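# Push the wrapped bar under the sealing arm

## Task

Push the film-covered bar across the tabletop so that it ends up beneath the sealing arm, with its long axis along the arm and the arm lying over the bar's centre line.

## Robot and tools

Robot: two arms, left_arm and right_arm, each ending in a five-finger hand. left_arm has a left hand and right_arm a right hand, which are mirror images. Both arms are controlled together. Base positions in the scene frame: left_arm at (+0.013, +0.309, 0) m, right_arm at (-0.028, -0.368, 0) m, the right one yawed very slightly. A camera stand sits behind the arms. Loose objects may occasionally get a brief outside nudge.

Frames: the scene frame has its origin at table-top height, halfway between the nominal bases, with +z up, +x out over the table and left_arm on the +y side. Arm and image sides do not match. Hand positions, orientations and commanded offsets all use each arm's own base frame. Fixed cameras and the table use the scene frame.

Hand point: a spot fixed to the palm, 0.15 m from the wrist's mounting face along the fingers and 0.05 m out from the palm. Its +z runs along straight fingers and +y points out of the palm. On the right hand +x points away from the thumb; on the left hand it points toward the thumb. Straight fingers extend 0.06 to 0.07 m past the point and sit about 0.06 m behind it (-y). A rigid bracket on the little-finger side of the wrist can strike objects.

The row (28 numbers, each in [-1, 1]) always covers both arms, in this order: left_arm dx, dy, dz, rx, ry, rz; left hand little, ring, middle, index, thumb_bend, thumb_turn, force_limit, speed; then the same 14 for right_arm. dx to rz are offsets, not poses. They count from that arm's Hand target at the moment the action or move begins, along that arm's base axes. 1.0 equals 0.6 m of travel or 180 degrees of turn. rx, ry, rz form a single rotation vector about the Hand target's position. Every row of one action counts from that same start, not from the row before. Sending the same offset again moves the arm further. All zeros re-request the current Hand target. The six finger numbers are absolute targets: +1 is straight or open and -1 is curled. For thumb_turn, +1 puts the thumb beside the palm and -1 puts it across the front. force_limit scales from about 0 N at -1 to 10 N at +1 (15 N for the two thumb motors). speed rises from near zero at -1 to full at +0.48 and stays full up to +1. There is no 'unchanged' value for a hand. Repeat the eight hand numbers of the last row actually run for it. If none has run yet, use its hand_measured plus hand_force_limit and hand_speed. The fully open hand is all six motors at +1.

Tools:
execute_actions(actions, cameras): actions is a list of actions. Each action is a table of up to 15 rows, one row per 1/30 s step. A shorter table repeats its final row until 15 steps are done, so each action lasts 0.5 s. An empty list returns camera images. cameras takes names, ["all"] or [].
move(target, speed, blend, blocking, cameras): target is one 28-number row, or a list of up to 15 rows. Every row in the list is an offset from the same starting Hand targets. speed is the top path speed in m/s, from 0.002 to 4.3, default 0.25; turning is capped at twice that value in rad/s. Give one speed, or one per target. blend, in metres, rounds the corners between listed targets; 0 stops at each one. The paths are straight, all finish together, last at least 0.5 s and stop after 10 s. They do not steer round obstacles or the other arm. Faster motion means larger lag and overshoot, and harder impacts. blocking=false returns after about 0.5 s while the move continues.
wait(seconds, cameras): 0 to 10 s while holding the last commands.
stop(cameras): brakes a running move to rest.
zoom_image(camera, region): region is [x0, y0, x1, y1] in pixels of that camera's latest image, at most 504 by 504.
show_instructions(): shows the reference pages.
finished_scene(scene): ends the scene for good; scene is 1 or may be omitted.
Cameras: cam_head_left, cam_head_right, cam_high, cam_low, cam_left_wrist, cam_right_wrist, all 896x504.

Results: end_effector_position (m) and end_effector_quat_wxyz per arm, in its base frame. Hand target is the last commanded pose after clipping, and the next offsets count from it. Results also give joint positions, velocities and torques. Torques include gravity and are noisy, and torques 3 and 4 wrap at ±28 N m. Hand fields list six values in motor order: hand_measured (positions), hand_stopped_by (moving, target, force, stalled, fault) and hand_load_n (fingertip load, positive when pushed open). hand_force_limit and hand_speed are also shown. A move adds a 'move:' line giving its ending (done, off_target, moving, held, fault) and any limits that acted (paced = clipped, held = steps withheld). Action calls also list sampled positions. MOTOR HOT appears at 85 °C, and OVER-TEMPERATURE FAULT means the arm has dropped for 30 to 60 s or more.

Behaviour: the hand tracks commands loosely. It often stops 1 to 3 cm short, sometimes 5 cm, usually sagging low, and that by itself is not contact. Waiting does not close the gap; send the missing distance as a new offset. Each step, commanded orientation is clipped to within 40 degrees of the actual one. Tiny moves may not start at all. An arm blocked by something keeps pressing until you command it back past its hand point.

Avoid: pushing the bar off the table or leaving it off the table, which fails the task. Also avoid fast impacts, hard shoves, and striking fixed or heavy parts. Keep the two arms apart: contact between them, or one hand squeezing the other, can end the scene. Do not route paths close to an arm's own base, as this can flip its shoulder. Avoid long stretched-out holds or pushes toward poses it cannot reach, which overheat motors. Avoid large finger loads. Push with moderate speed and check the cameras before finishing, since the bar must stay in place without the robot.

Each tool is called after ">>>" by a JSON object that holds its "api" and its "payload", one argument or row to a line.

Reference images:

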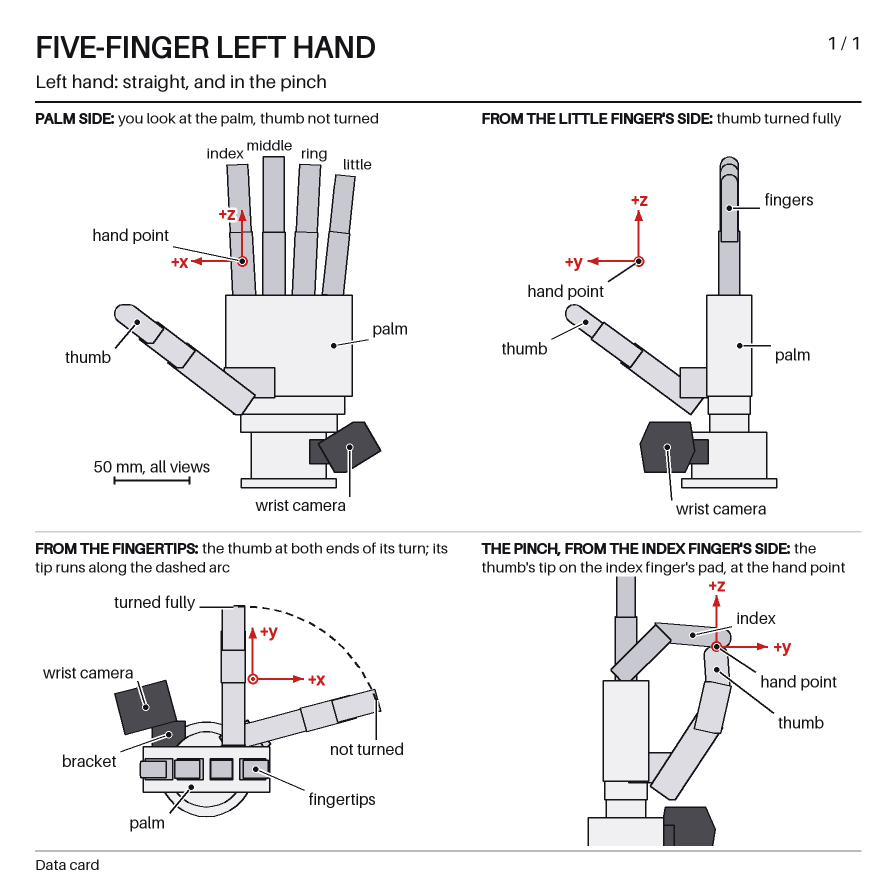

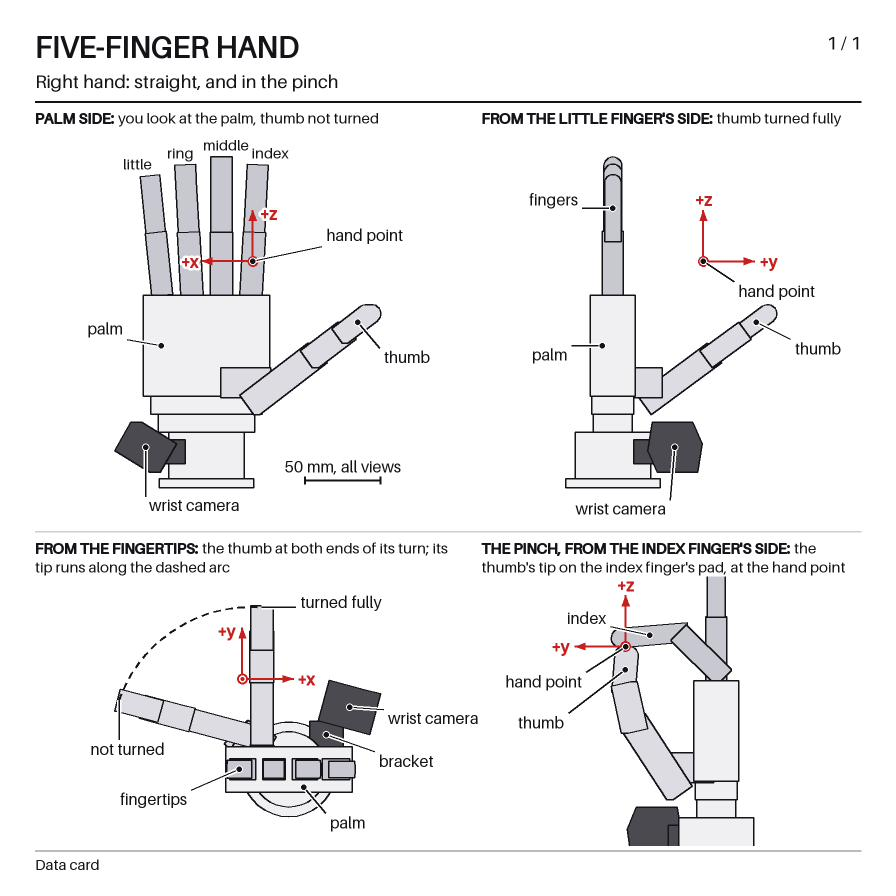

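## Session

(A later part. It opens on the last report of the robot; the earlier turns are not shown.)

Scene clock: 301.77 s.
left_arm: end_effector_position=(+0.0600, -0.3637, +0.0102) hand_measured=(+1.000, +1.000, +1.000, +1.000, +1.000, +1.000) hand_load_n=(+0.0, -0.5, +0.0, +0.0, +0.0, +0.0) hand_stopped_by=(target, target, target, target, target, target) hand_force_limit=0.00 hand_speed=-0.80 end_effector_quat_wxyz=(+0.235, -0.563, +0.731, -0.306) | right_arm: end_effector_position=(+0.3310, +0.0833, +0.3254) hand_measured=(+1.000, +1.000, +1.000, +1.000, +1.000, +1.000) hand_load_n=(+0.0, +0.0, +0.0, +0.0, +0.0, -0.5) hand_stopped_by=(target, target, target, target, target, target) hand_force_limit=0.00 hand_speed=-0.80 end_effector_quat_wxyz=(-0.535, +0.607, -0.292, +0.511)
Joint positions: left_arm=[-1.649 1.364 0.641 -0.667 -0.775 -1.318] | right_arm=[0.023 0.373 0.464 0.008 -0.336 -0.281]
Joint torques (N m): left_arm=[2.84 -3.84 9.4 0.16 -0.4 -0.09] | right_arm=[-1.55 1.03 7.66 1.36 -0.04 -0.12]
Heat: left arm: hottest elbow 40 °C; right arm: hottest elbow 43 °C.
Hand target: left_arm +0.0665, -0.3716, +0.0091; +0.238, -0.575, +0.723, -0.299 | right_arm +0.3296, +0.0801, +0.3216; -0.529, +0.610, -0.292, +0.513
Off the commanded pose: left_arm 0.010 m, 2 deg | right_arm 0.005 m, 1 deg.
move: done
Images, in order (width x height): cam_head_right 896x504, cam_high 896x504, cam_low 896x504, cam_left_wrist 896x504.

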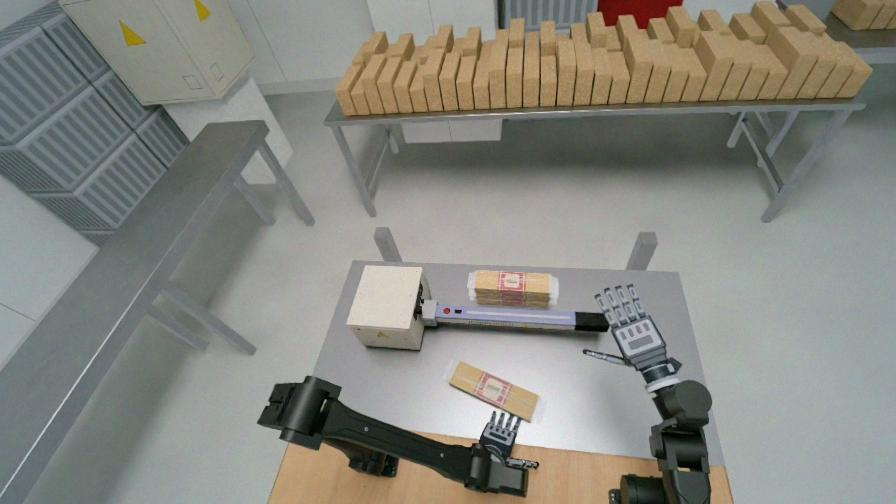

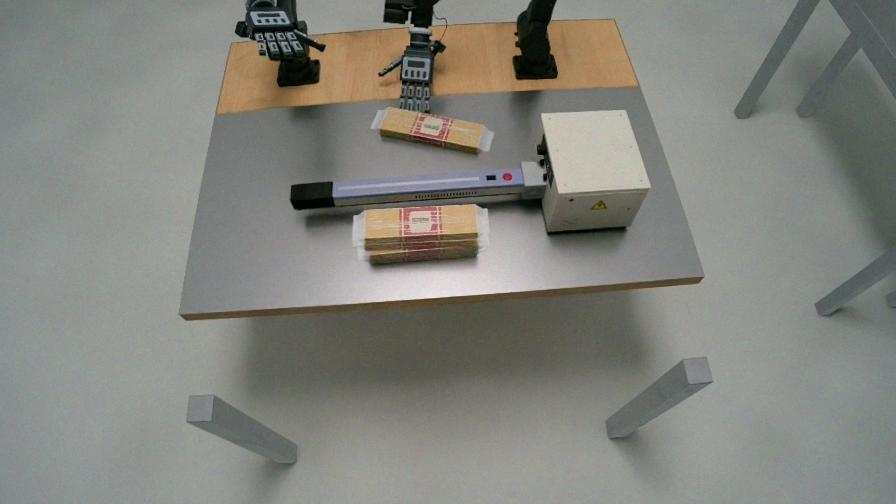

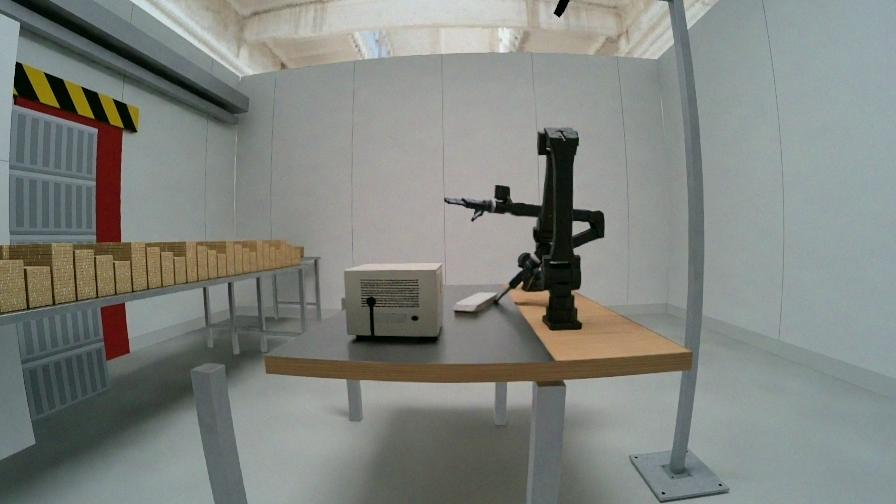

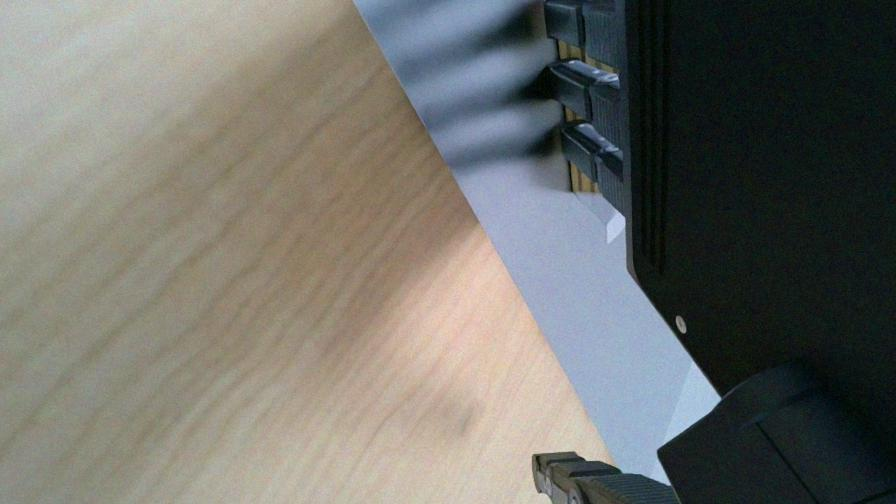

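>>> {"api": "move", "payload": {
  "target": [0.096, -0.0683, 0.0067, 0, 0, 0.076, 1, 1, 1, 1, 1, 1, 0.0, -0.8, 0, 0, 0, 0, 0, 0, 1, 1, 1, 1, 1, 1, 0.0, -0.8],
  "speed": 0.08,
  "cameras": ["cam_head_right", "cam_high", "cam_low", "cam_left_wrist", "cam_right_wrist"]
}}

>>> {"api": "zoom_image", "payload": {
  "camera": "cam_high",
  "region": [320, 10, 560, 220]
}}

>>> {"api": "zoom_image", "payload": {
  "camera": "cam_low",
  "region": [440, 220, 620, 340]
}}

Scene clock: 324.67 s.
left_arm: end_effector_position=(+0.1156, -0.4003, +0.0115) hand_measured=(+1.000, +1.000, +1.000, +1.000, +1.000, +1.000) hand_load_n=(+0.0, +0.0, +0.0, +0.0, +0.5, +0.0) hand_stopped_by=(target, target, target, target, target, target) hand_force_limit=0.00 hand_speed=-0.80 end_effector_quat_wxyz=(-0.273, +0.645, -0.661, +0.269) | right_arm: end_effector_position=(+0.3310, +0.0833, +0.3254) hand_measured=(+1.000, +1.000, +1.000, +1.000, +1.000, +1.000) hand_load_n=(+0.0, +0.0, +0.0, +0.0, +0.0, +0.0) hand_stopped_by=(target, target, target, target, target, target) hand_force_limit=0.00 hand_speed=-0.80 end_effector_quat_wxyz=(-0.535, +0.607, -0.292, +0.511)
Joint positions: left_arm=[-1.512 1.529 0.829 -0.807 -0.784 -1.462] | right_arm=[0.023 0.373 0.464 0.008 -0.336 -0.281]
Joint torques (N m): left_arm=[2.49 -7.24 9.89 0.08 -0.53 -0.11] | right_arm=[-1.55 1.14 7.68 1.36 -0.04 -0.12]
Heat: left arm: hottest elbow 40 °C; right arm: hottest elbow 42 °C.
Hand target: left_arm +0.1242, -0.4124, +0.0130; -0.272, +0.657, -0.649, +0.269 | right_arm +0.3296, +0.0801, +0.3216; -0.529, +0.610, -0.292, +0.513
Off the commanded pose: left_arm 0.015 m, 2 deg | right_arm 0.005 m, 1 deg.
move: off_target (left_arm)
Images, in order (width x height): cam_head_right 896x504, cam_high 896x504, cam_low 896x504, cam_left_wrist 896x504, cam_right_wrist 896x504.

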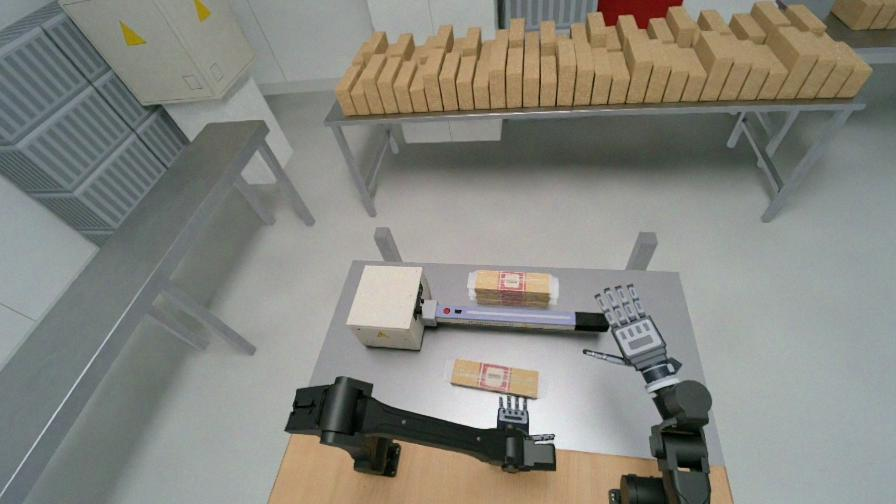

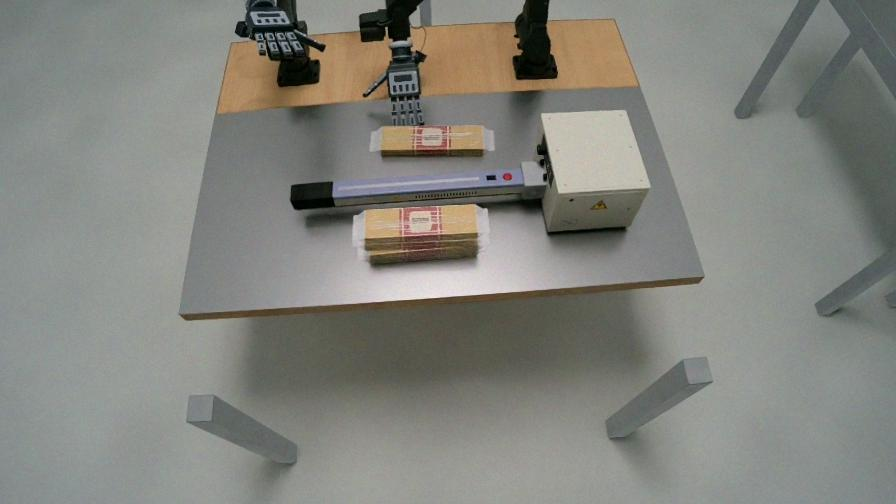

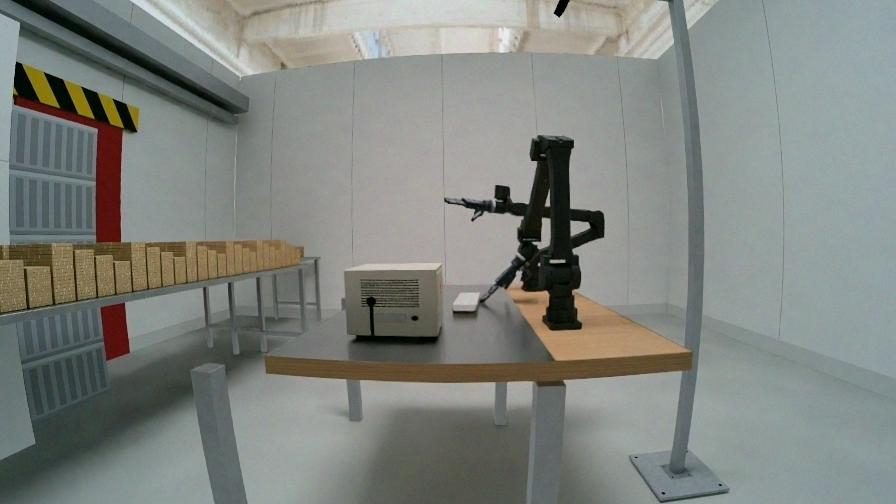

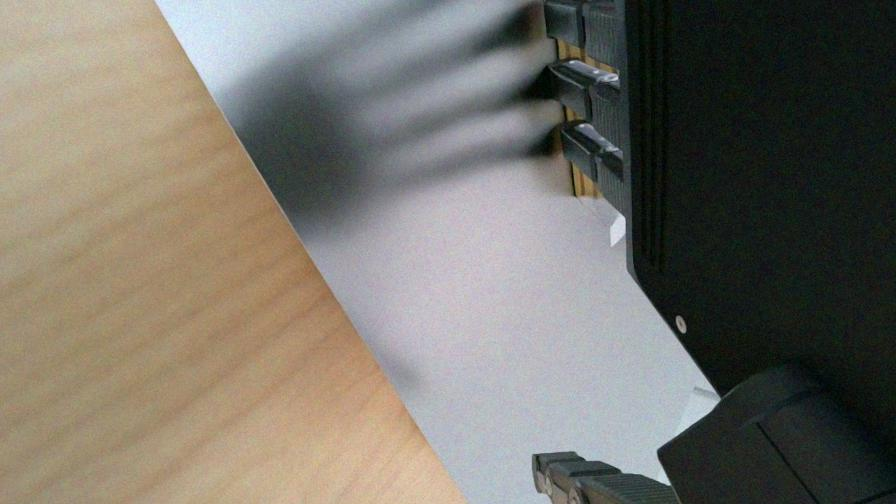

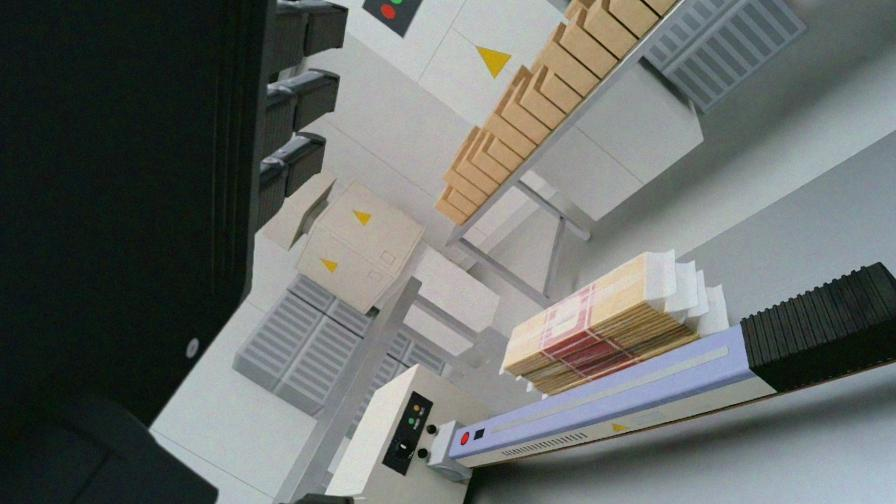

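Scaled by 2.100 from the camera's 896x504 image, which has a finer 1280x720 frame.

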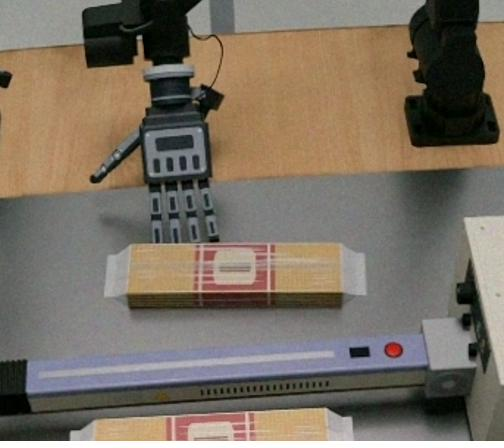

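Scaled by 2.800 from the camera's 896x504 image, which has a finer 1280x720 frame.

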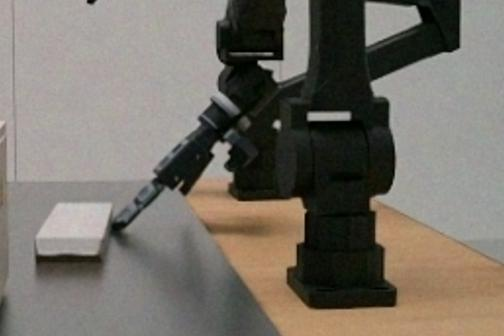

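>>> {"api": "zoom_image", "payload": {
  "camera": "cam_head_right",
  "region": [400, 250, 640, 420]
}}

>>> {"api": "zoom_image", "payload": {
  "camera": "cam_high",
  "region": [280, 110, 560, 280]
}}

>>> {"api": "zoom_image", "payload": {
  "camera": "cam_head_right",
  "region": [280, 240, 740, 490]
}}

Scaled by 2.100 from the camera's 896x504 image, which has a finer 1280x720 frame.

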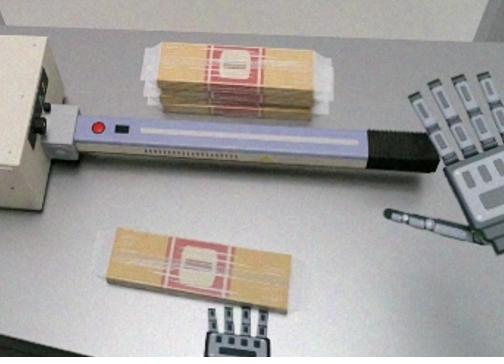

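Scaled by 1.800 from the camera's 896x504 image, which has a finer 1280x720 frame.

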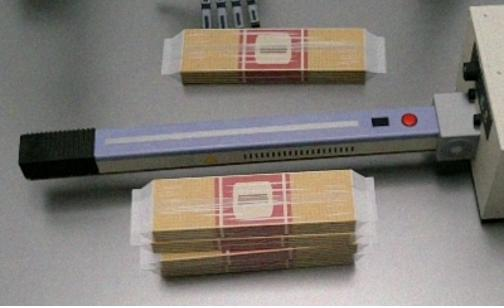

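Scaled by 1.096 from the camera's 896x504 image, which has a finer 1280x720 frame.

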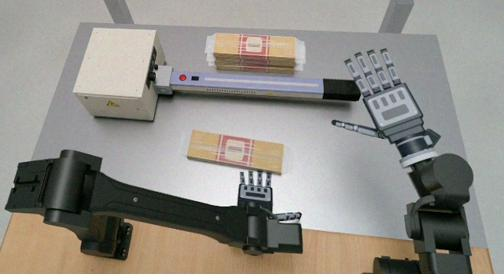

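>>> {"api": "move", "payload": {
  "target": [
    [0.028, 0, 0, 0, 0, 0, 1, 1, 1, 1, 1, 1, 0.0, -0.8, 0, 0, 0, 0, 0, 0, 1, 1, 1, 1, 1, 1, 0.0, -0.8],
    [-0.02, 0, 0, 0, 0, 0, 1, 1, 1, 1, 1, 1, 0.0, -0.8, 0, 0, 0, 0, 0, 0, 1, 1, 1, 1, 1, 1, 0.0, -0.8],
    [-0.02, 0.1, 0, 0, 0, 0, 1, 1, 1, 1, 1, 1, 0.0, -0.8, 0, 0, 0, 0, 0, 0, 1, 1, 1, 1, 1, 1, 0.0, -0.8]
  ],
  "speed": 0.08,
  "cameras": ["cam_head_right", "cam_high", "cam_low", "cam_left_wrist"]
}}

>>> {"api": "zoom_image", "payload": {
  "camera": "cam_high",
  "region": [320, 60, 560, 230]
}}

>>> {"api": "zoom_image", "payload": {
  "camera": "cam_head_right",
  "region": [400, 250, 640, 420]
}}

Scene clock: 411.30 s.
left_arm: end_effector_position=(+0.1141, -0.3521, +0.0106) hand_measured=(+1.000, +1.000, +1.000, +1.000, +1.000, +1.000) hand_load_n=(+0.0, +0.0, +0.0, +0.0, +0.0, +0.0) hand_stopped_by=(target, target, target, target, target, target) hand_force_limit=0.00 hand_speed=-0.80 end_effector_quat_wxyz=(-0.279, +0.655, -0.651, +0.263) | right_arm: end_effector_position=(+0.3310, +0.0833, +0.3254) hand_measured=(+1.000, +1.000, +1.000, +1.000, +1.000, +1.000) hand_load_n=(+0.0, -0.5, +0.0, +0.0, +0.0, +0.0) hand_stopped_by=(target, target, target, target, target, target) hand_force_limit=0.00 hand_speed=-0.80 end_effector_quat_wxyz=(-0.535, +0.607, -0.292, +0.511)
Joint positions: left_arm=[-1.512 1.431 0.717 -0.832 -0.787 -1.507] | right_arm=[0.023 0.373 0.464 0.008 -0.336 -0.281]
Joint torques (N m): left_arm=[1.14 -8.35 5.9 0.72 -0.49 0] | right_arm=[-1.55 1.08 7.65 1.36 -0.04 -0.11]
Heat: left arm: hottest elbow 40 °C; right arm: hottest elbow 42 °C.
Hand target: left_arm +0.1121, -0.3523, +0.0130; -0.272, +0.657, -0.649, +0.269 | right_arm +0.3296, +0.0801, +0.3216; -0.529, +0.610, -0.292, +0.513
Off the commanded pose: left_arm 0.003 m, 1 deg | right_arm 0.005 m, 1 deg.
move: done
Images, in order (width x height): cam_head_right 896x504, cam_high 896x504, cam_low 896x504, cam_left_wrist 896x504.

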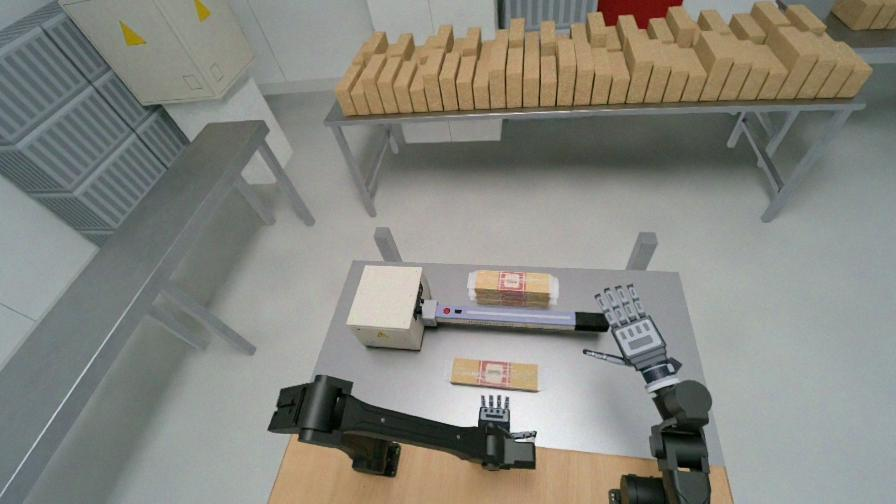

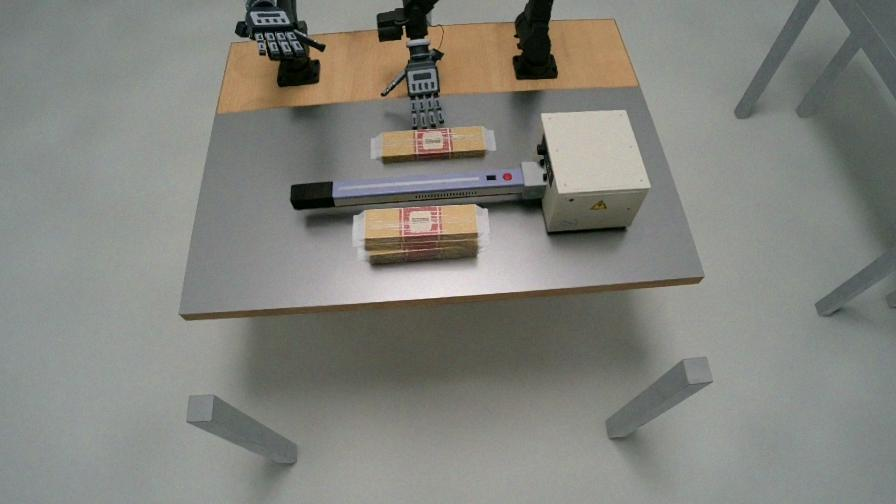

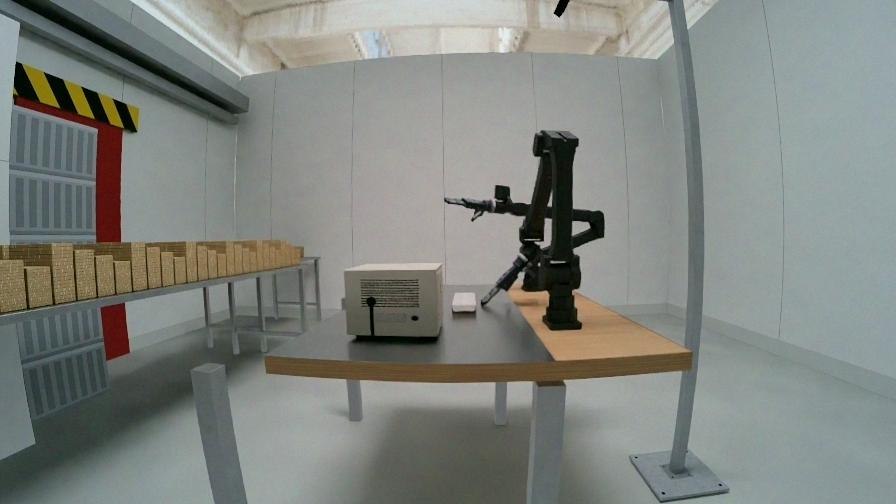

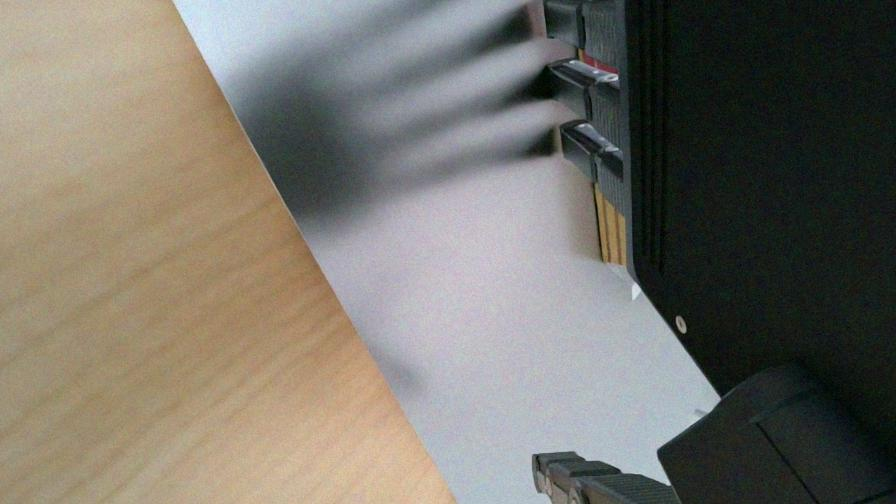

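Scaled by 2.100 from the camera's 896x504 image, which has a finer 1280x720 frame.

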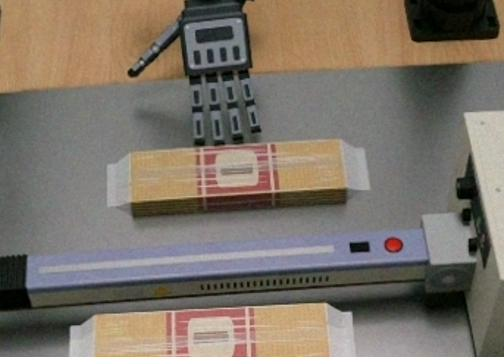

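Scaled by 2.100 from the camera's 896x504 image, which has a finer 1280x720 frame.

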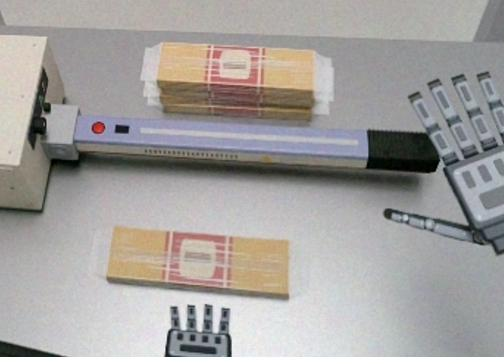

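>>> {"api": "move", "payload": {
  "target": [
    [0.02, 0.0133, 0.004, 0, 0, -0.007, 1, 1, 1, 1, 1, 1, 0.0, -0.8, 0, 0, 0, 0, 0, 0, 1, 1, 1, 1, 1, 1, 0.0, -0.8],
    [0.155, 0.0133, 0.006, 0, 0, -0.007, 1, 1, 1, 1, 1, 1, 0.0, -0.8, 0, 0, 0, 0, 0, 0, 1, 1, 1, 1, 1, 1, 0.0, -0.8]
  ],
  "speed": 0.08,
  "blend": [0.005, 0],
  "cameras": ["cam_head_right", "cam_high", "cam_low", "cam_left_wrist"]
}}

>>> {"api": "zoom_image", "payload": {
  "camera": "cam_high",
  "region": [320, 60, 560, 230]
}}

>>> {"api": "zoom_image", "payload": {
  "camera": "cam_head_right",
  "region": [400, 250, 640, 420]
}}

Scene clock: 441.83 s.
left_arm: end_effector_position=(+0.2003, -0.3465, +0.0162) hand_measured=(+1.000, +1.000, +1.000, +1.000, +1.000, +1.000) hand_load_n=(+0.0, +0.0, -0.5, +0.0, +0.0, +0.0) hand_stopped_by=(target, target, target, target, target, target) hand_force_limit=0.00 hand_speed=-0.80 end_effector_quat_wxyz=(-0.268, +0.650, -0.658, +0.270) | right_arm: end_effector_position=(+0.3310, +0.0833, +0.3254) hand_measured=(+1.000, +1.000, +1.000, +1.000, +1.000, +1.000) hand_load_n=(+0.0, +0.0, +0.0, +0.0, +0.0, -0.5) hand_stopped_by=(target, target, target, target, target, target) hand_force_limit=0.00 hand_speed=-0.80 end_effector_quat_wxyz=(-0.535, +0.607, -0.292, +0.511)
Joint positions: left_arm=[-1.243 1.387 0.679 -0.547 -0.726 -1.109] | right_arm=[0.023 0.373 0.464 0.008 -0.336 -0.281]
Joint torques (N m): left_arm=[2.49 -7.47 6.75 1.4 -0.55 0.16] | right_arm=[-1.55 1.08 7.66 1.36 -0.04 -0.12]
Heat: left arm: hottest elbow 38 °C; right arm: hottest elbow 42 °C.
Hand target: left_arm +0.2051, -0.3444, +0.0166; -0.269, +0.650, -0.657, +0.272 | right_arm +0.3296, +0.0801, +0.3216; -0.529, +0.610, -0.292, +0.513
Off the commanded pose: left_arm 0.005 m, 0 deg | right_arm 0.005 m, 1 deg.
move: done
Images, in order (width x height): cam_head_right 896x504, cam_high 896x504, cam_low 896x504, cam_left_wrist 896x504.

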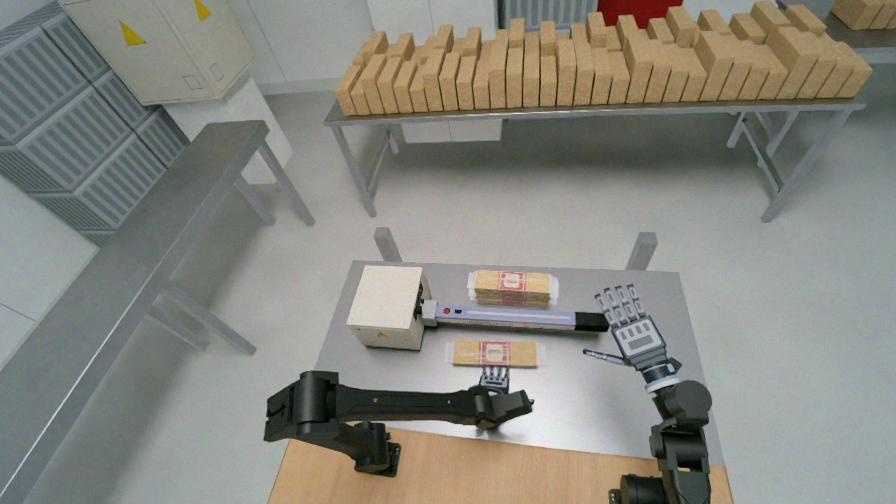

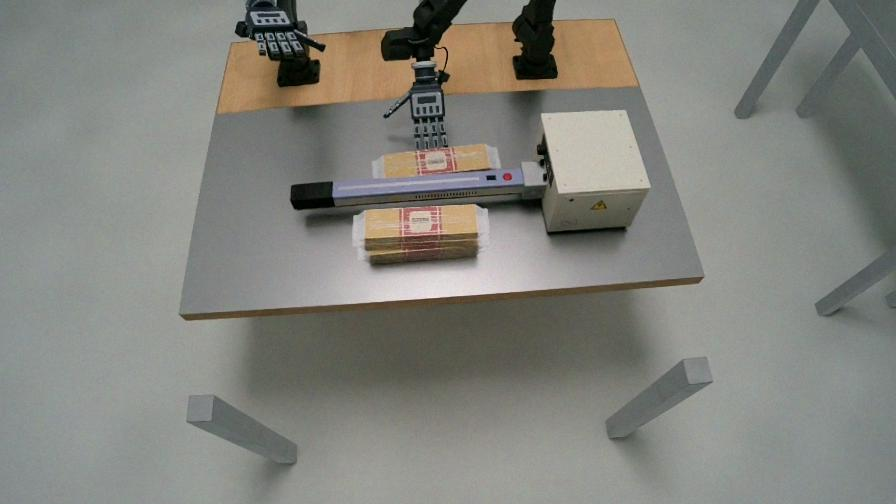

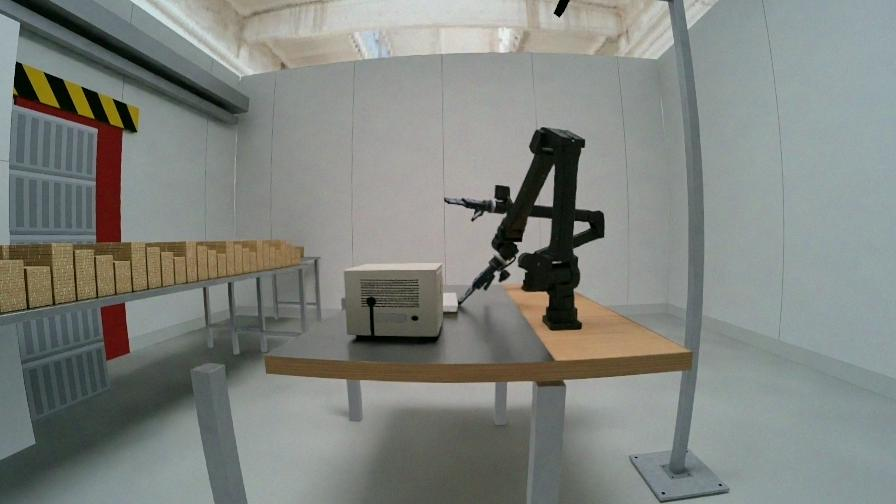

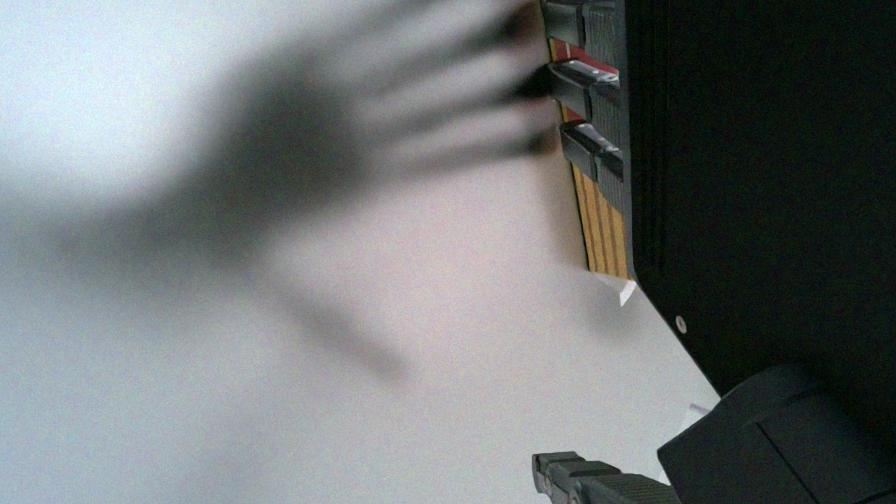

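Scaled by 2.100 from the camera's 896x504 image, which has a finer 1280x720 frame.

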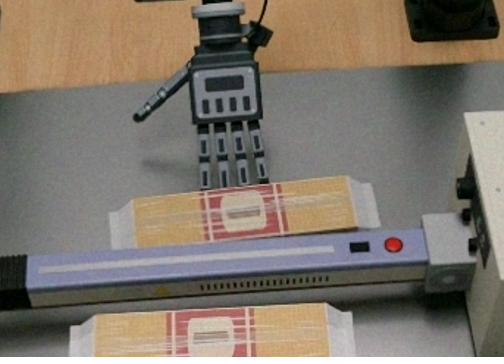

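Scaled by 2.100 from the camera's 896x504 image, which has a finer 1280x720 frame.

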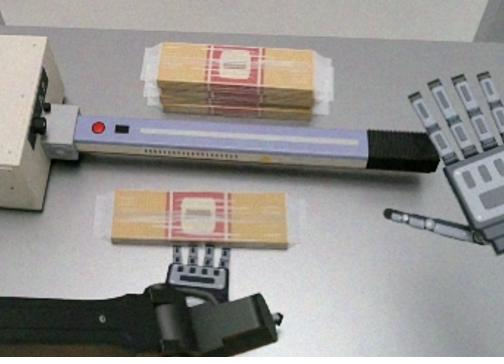

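>>> {"api": "move", "payload": {
  "target": [
    [-0.025, 0, 0.004, 0, 0, 0, 1, 1, 1, 1, 1, 1, 0.0, -0.8, 0, 0, 0, 0, 0, 0, 1, 1, 1, 1, 1, 1, 0.0, -0.8],
    [-0.025, 0.042, 0.0, 0, 0, -0.0165, 1, 1, 1, 1, 1, 1, 0.0, -0.8, 0, 0, 0, 0, 0, 0, 1, 1, 1, 1, 1, 1, 0.0, -0.8],
    [0.095, 0.042, 0.0, 0, 0, -0.0165, 1, 1, 1, 1, 1, 1, 0.0, -0.8, 0, 0, 0, 0, 0, 0, 1, 1, 1, 1, 1, 1, 0.0, -0.8]
  ],
  "speed": 0.08,
  "blend": [0.004, 0, 0],
  "cameras": ["cam_head_right", "cam_high", "cam_low", "cam_left_wrist"]
}}

>>> {"api": "zoom_image", "payload": {
  "camera": "cam_high",
  "region": [320, 60, 560, 230]
}}

>>> {"api": "zoom_image", "payload": {
  "camera": "cam_head_right",
  "region": [400, 250, 640, 420]
}}

Scene clock: 468.40 s.
left_arm: end_effector_position=(+0.2486, -0.3099, +0.0137) hand_measured=(+1.000, +1.000, +1.000, +1.000, +1.000, +1.000) hand_load_n=(+0.0, +0.0, +0.0, +0.0, +0.0, -0.5) hand_stopped_by=(target, target, target, target, target, target) hand_force_limit=0.00 hand_speed=-0.80 end_effector_quat_wxyz=(-0.262, +0.632, -0.675, +0.277) | right_arm: end_effector_position=(+0.3310, +0.0833, +0.3254) hand_measured=(+1.000, +1.000, +1.000, +1.000, +1.000, +1.000) hand_load_n=(+0.0, +0.0, +0.0, +0.0, +0.0, +0.0) hand_stopped_by=(target, target, target, target, target, target) hand_force_limit=0.00 hand_speed=-0.80 end_effector_quat_wxyz=(-0.535, +0.607, -0.292, +0.511)
Joint positions: left_arm=[-1.049 1.326 0.594 -0.339 -0.628 -0.817] | right_arm=[0.023 0.373 0.464 0.008 -0.336 -0.281]
Joint torques (N m): left_arm=[2.84 -4.19 10.4 1.63 -0.19 0.2] | right_arm=[-1.61 1.08 7.66 1.37 -0.04 -0.12]
Heat: left arm: hottest elbow 37 °C; right arm: hottest elbow 42 °C.
Hand target: left_arm +0.2621, -0.3192, +0.0165; -0.262, +0.633, -0.673, +0.279 | right_arm +0.3296, +0.0801, +0.3216; -0.529, +0.610, -0.292, +0.513
Off the commanded pose: left_arm 0.017 m, 0 deg | right_arm 0.005 m, 1 deg.
move: off_target (left_arm)
Images, in order (width x height): cam_head_right 896x504, cam_high 896x504, cam_low 896x504, cam_left_wrist 896x504.

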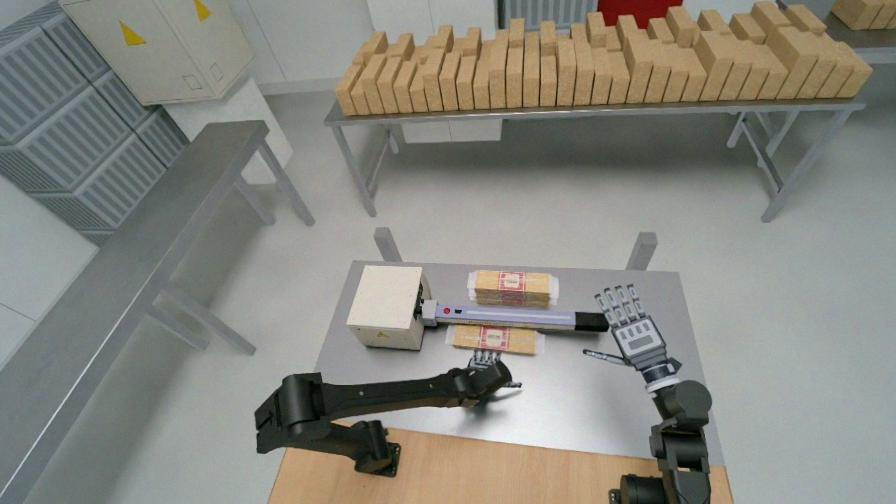

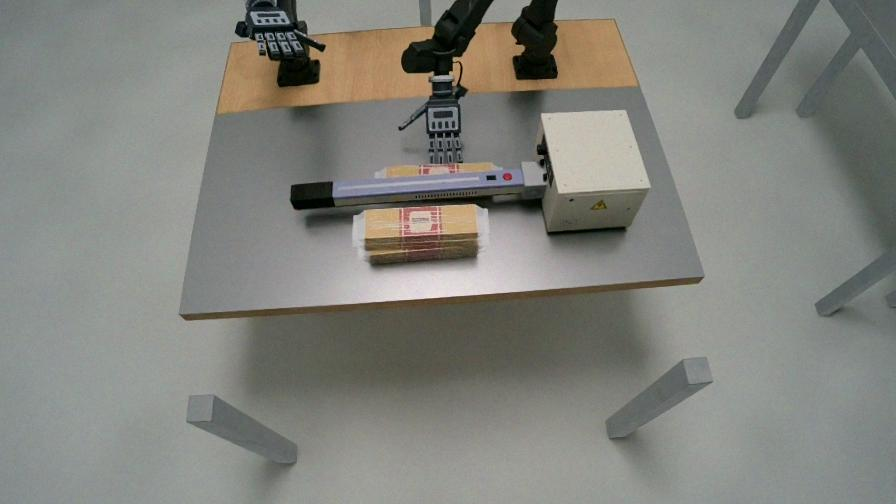

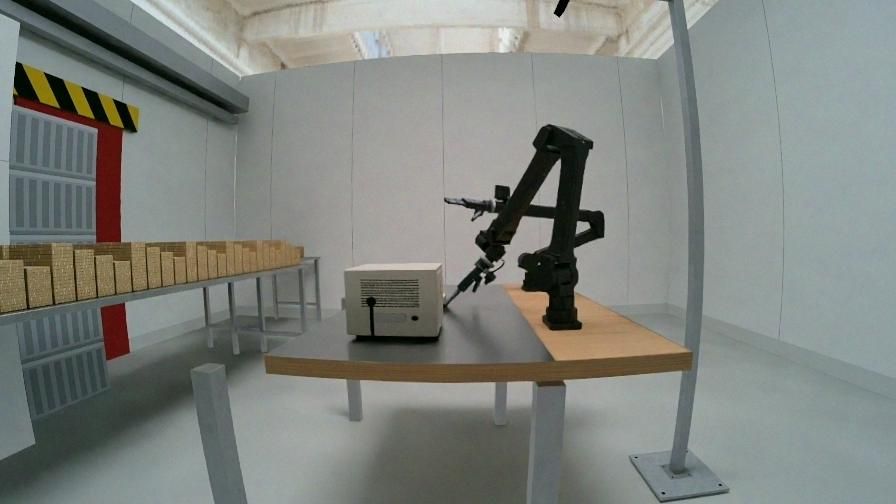

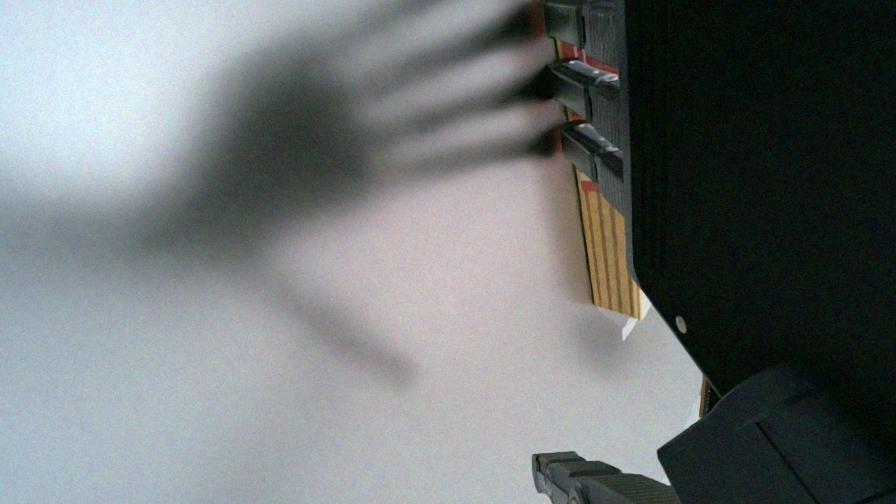

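Scaled by 2.100 from the camera's 896x504 image, which has a finer 1280x720 frame.

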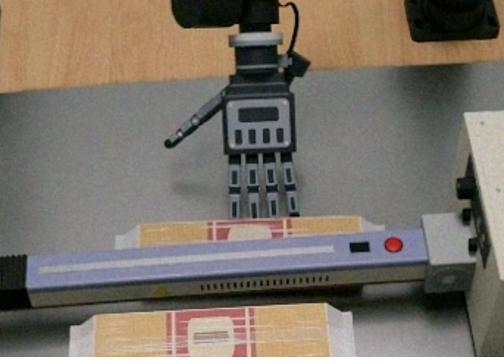

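Scaled by 2.100 from the camera's 896x504 image, which has a finer 1280x720 frame.

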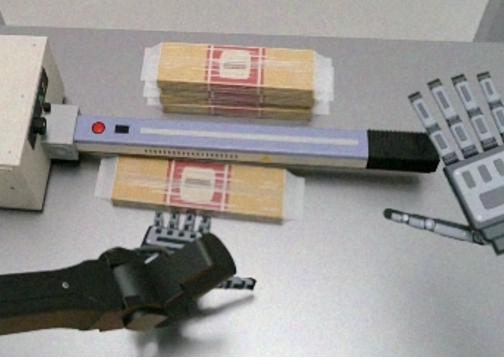

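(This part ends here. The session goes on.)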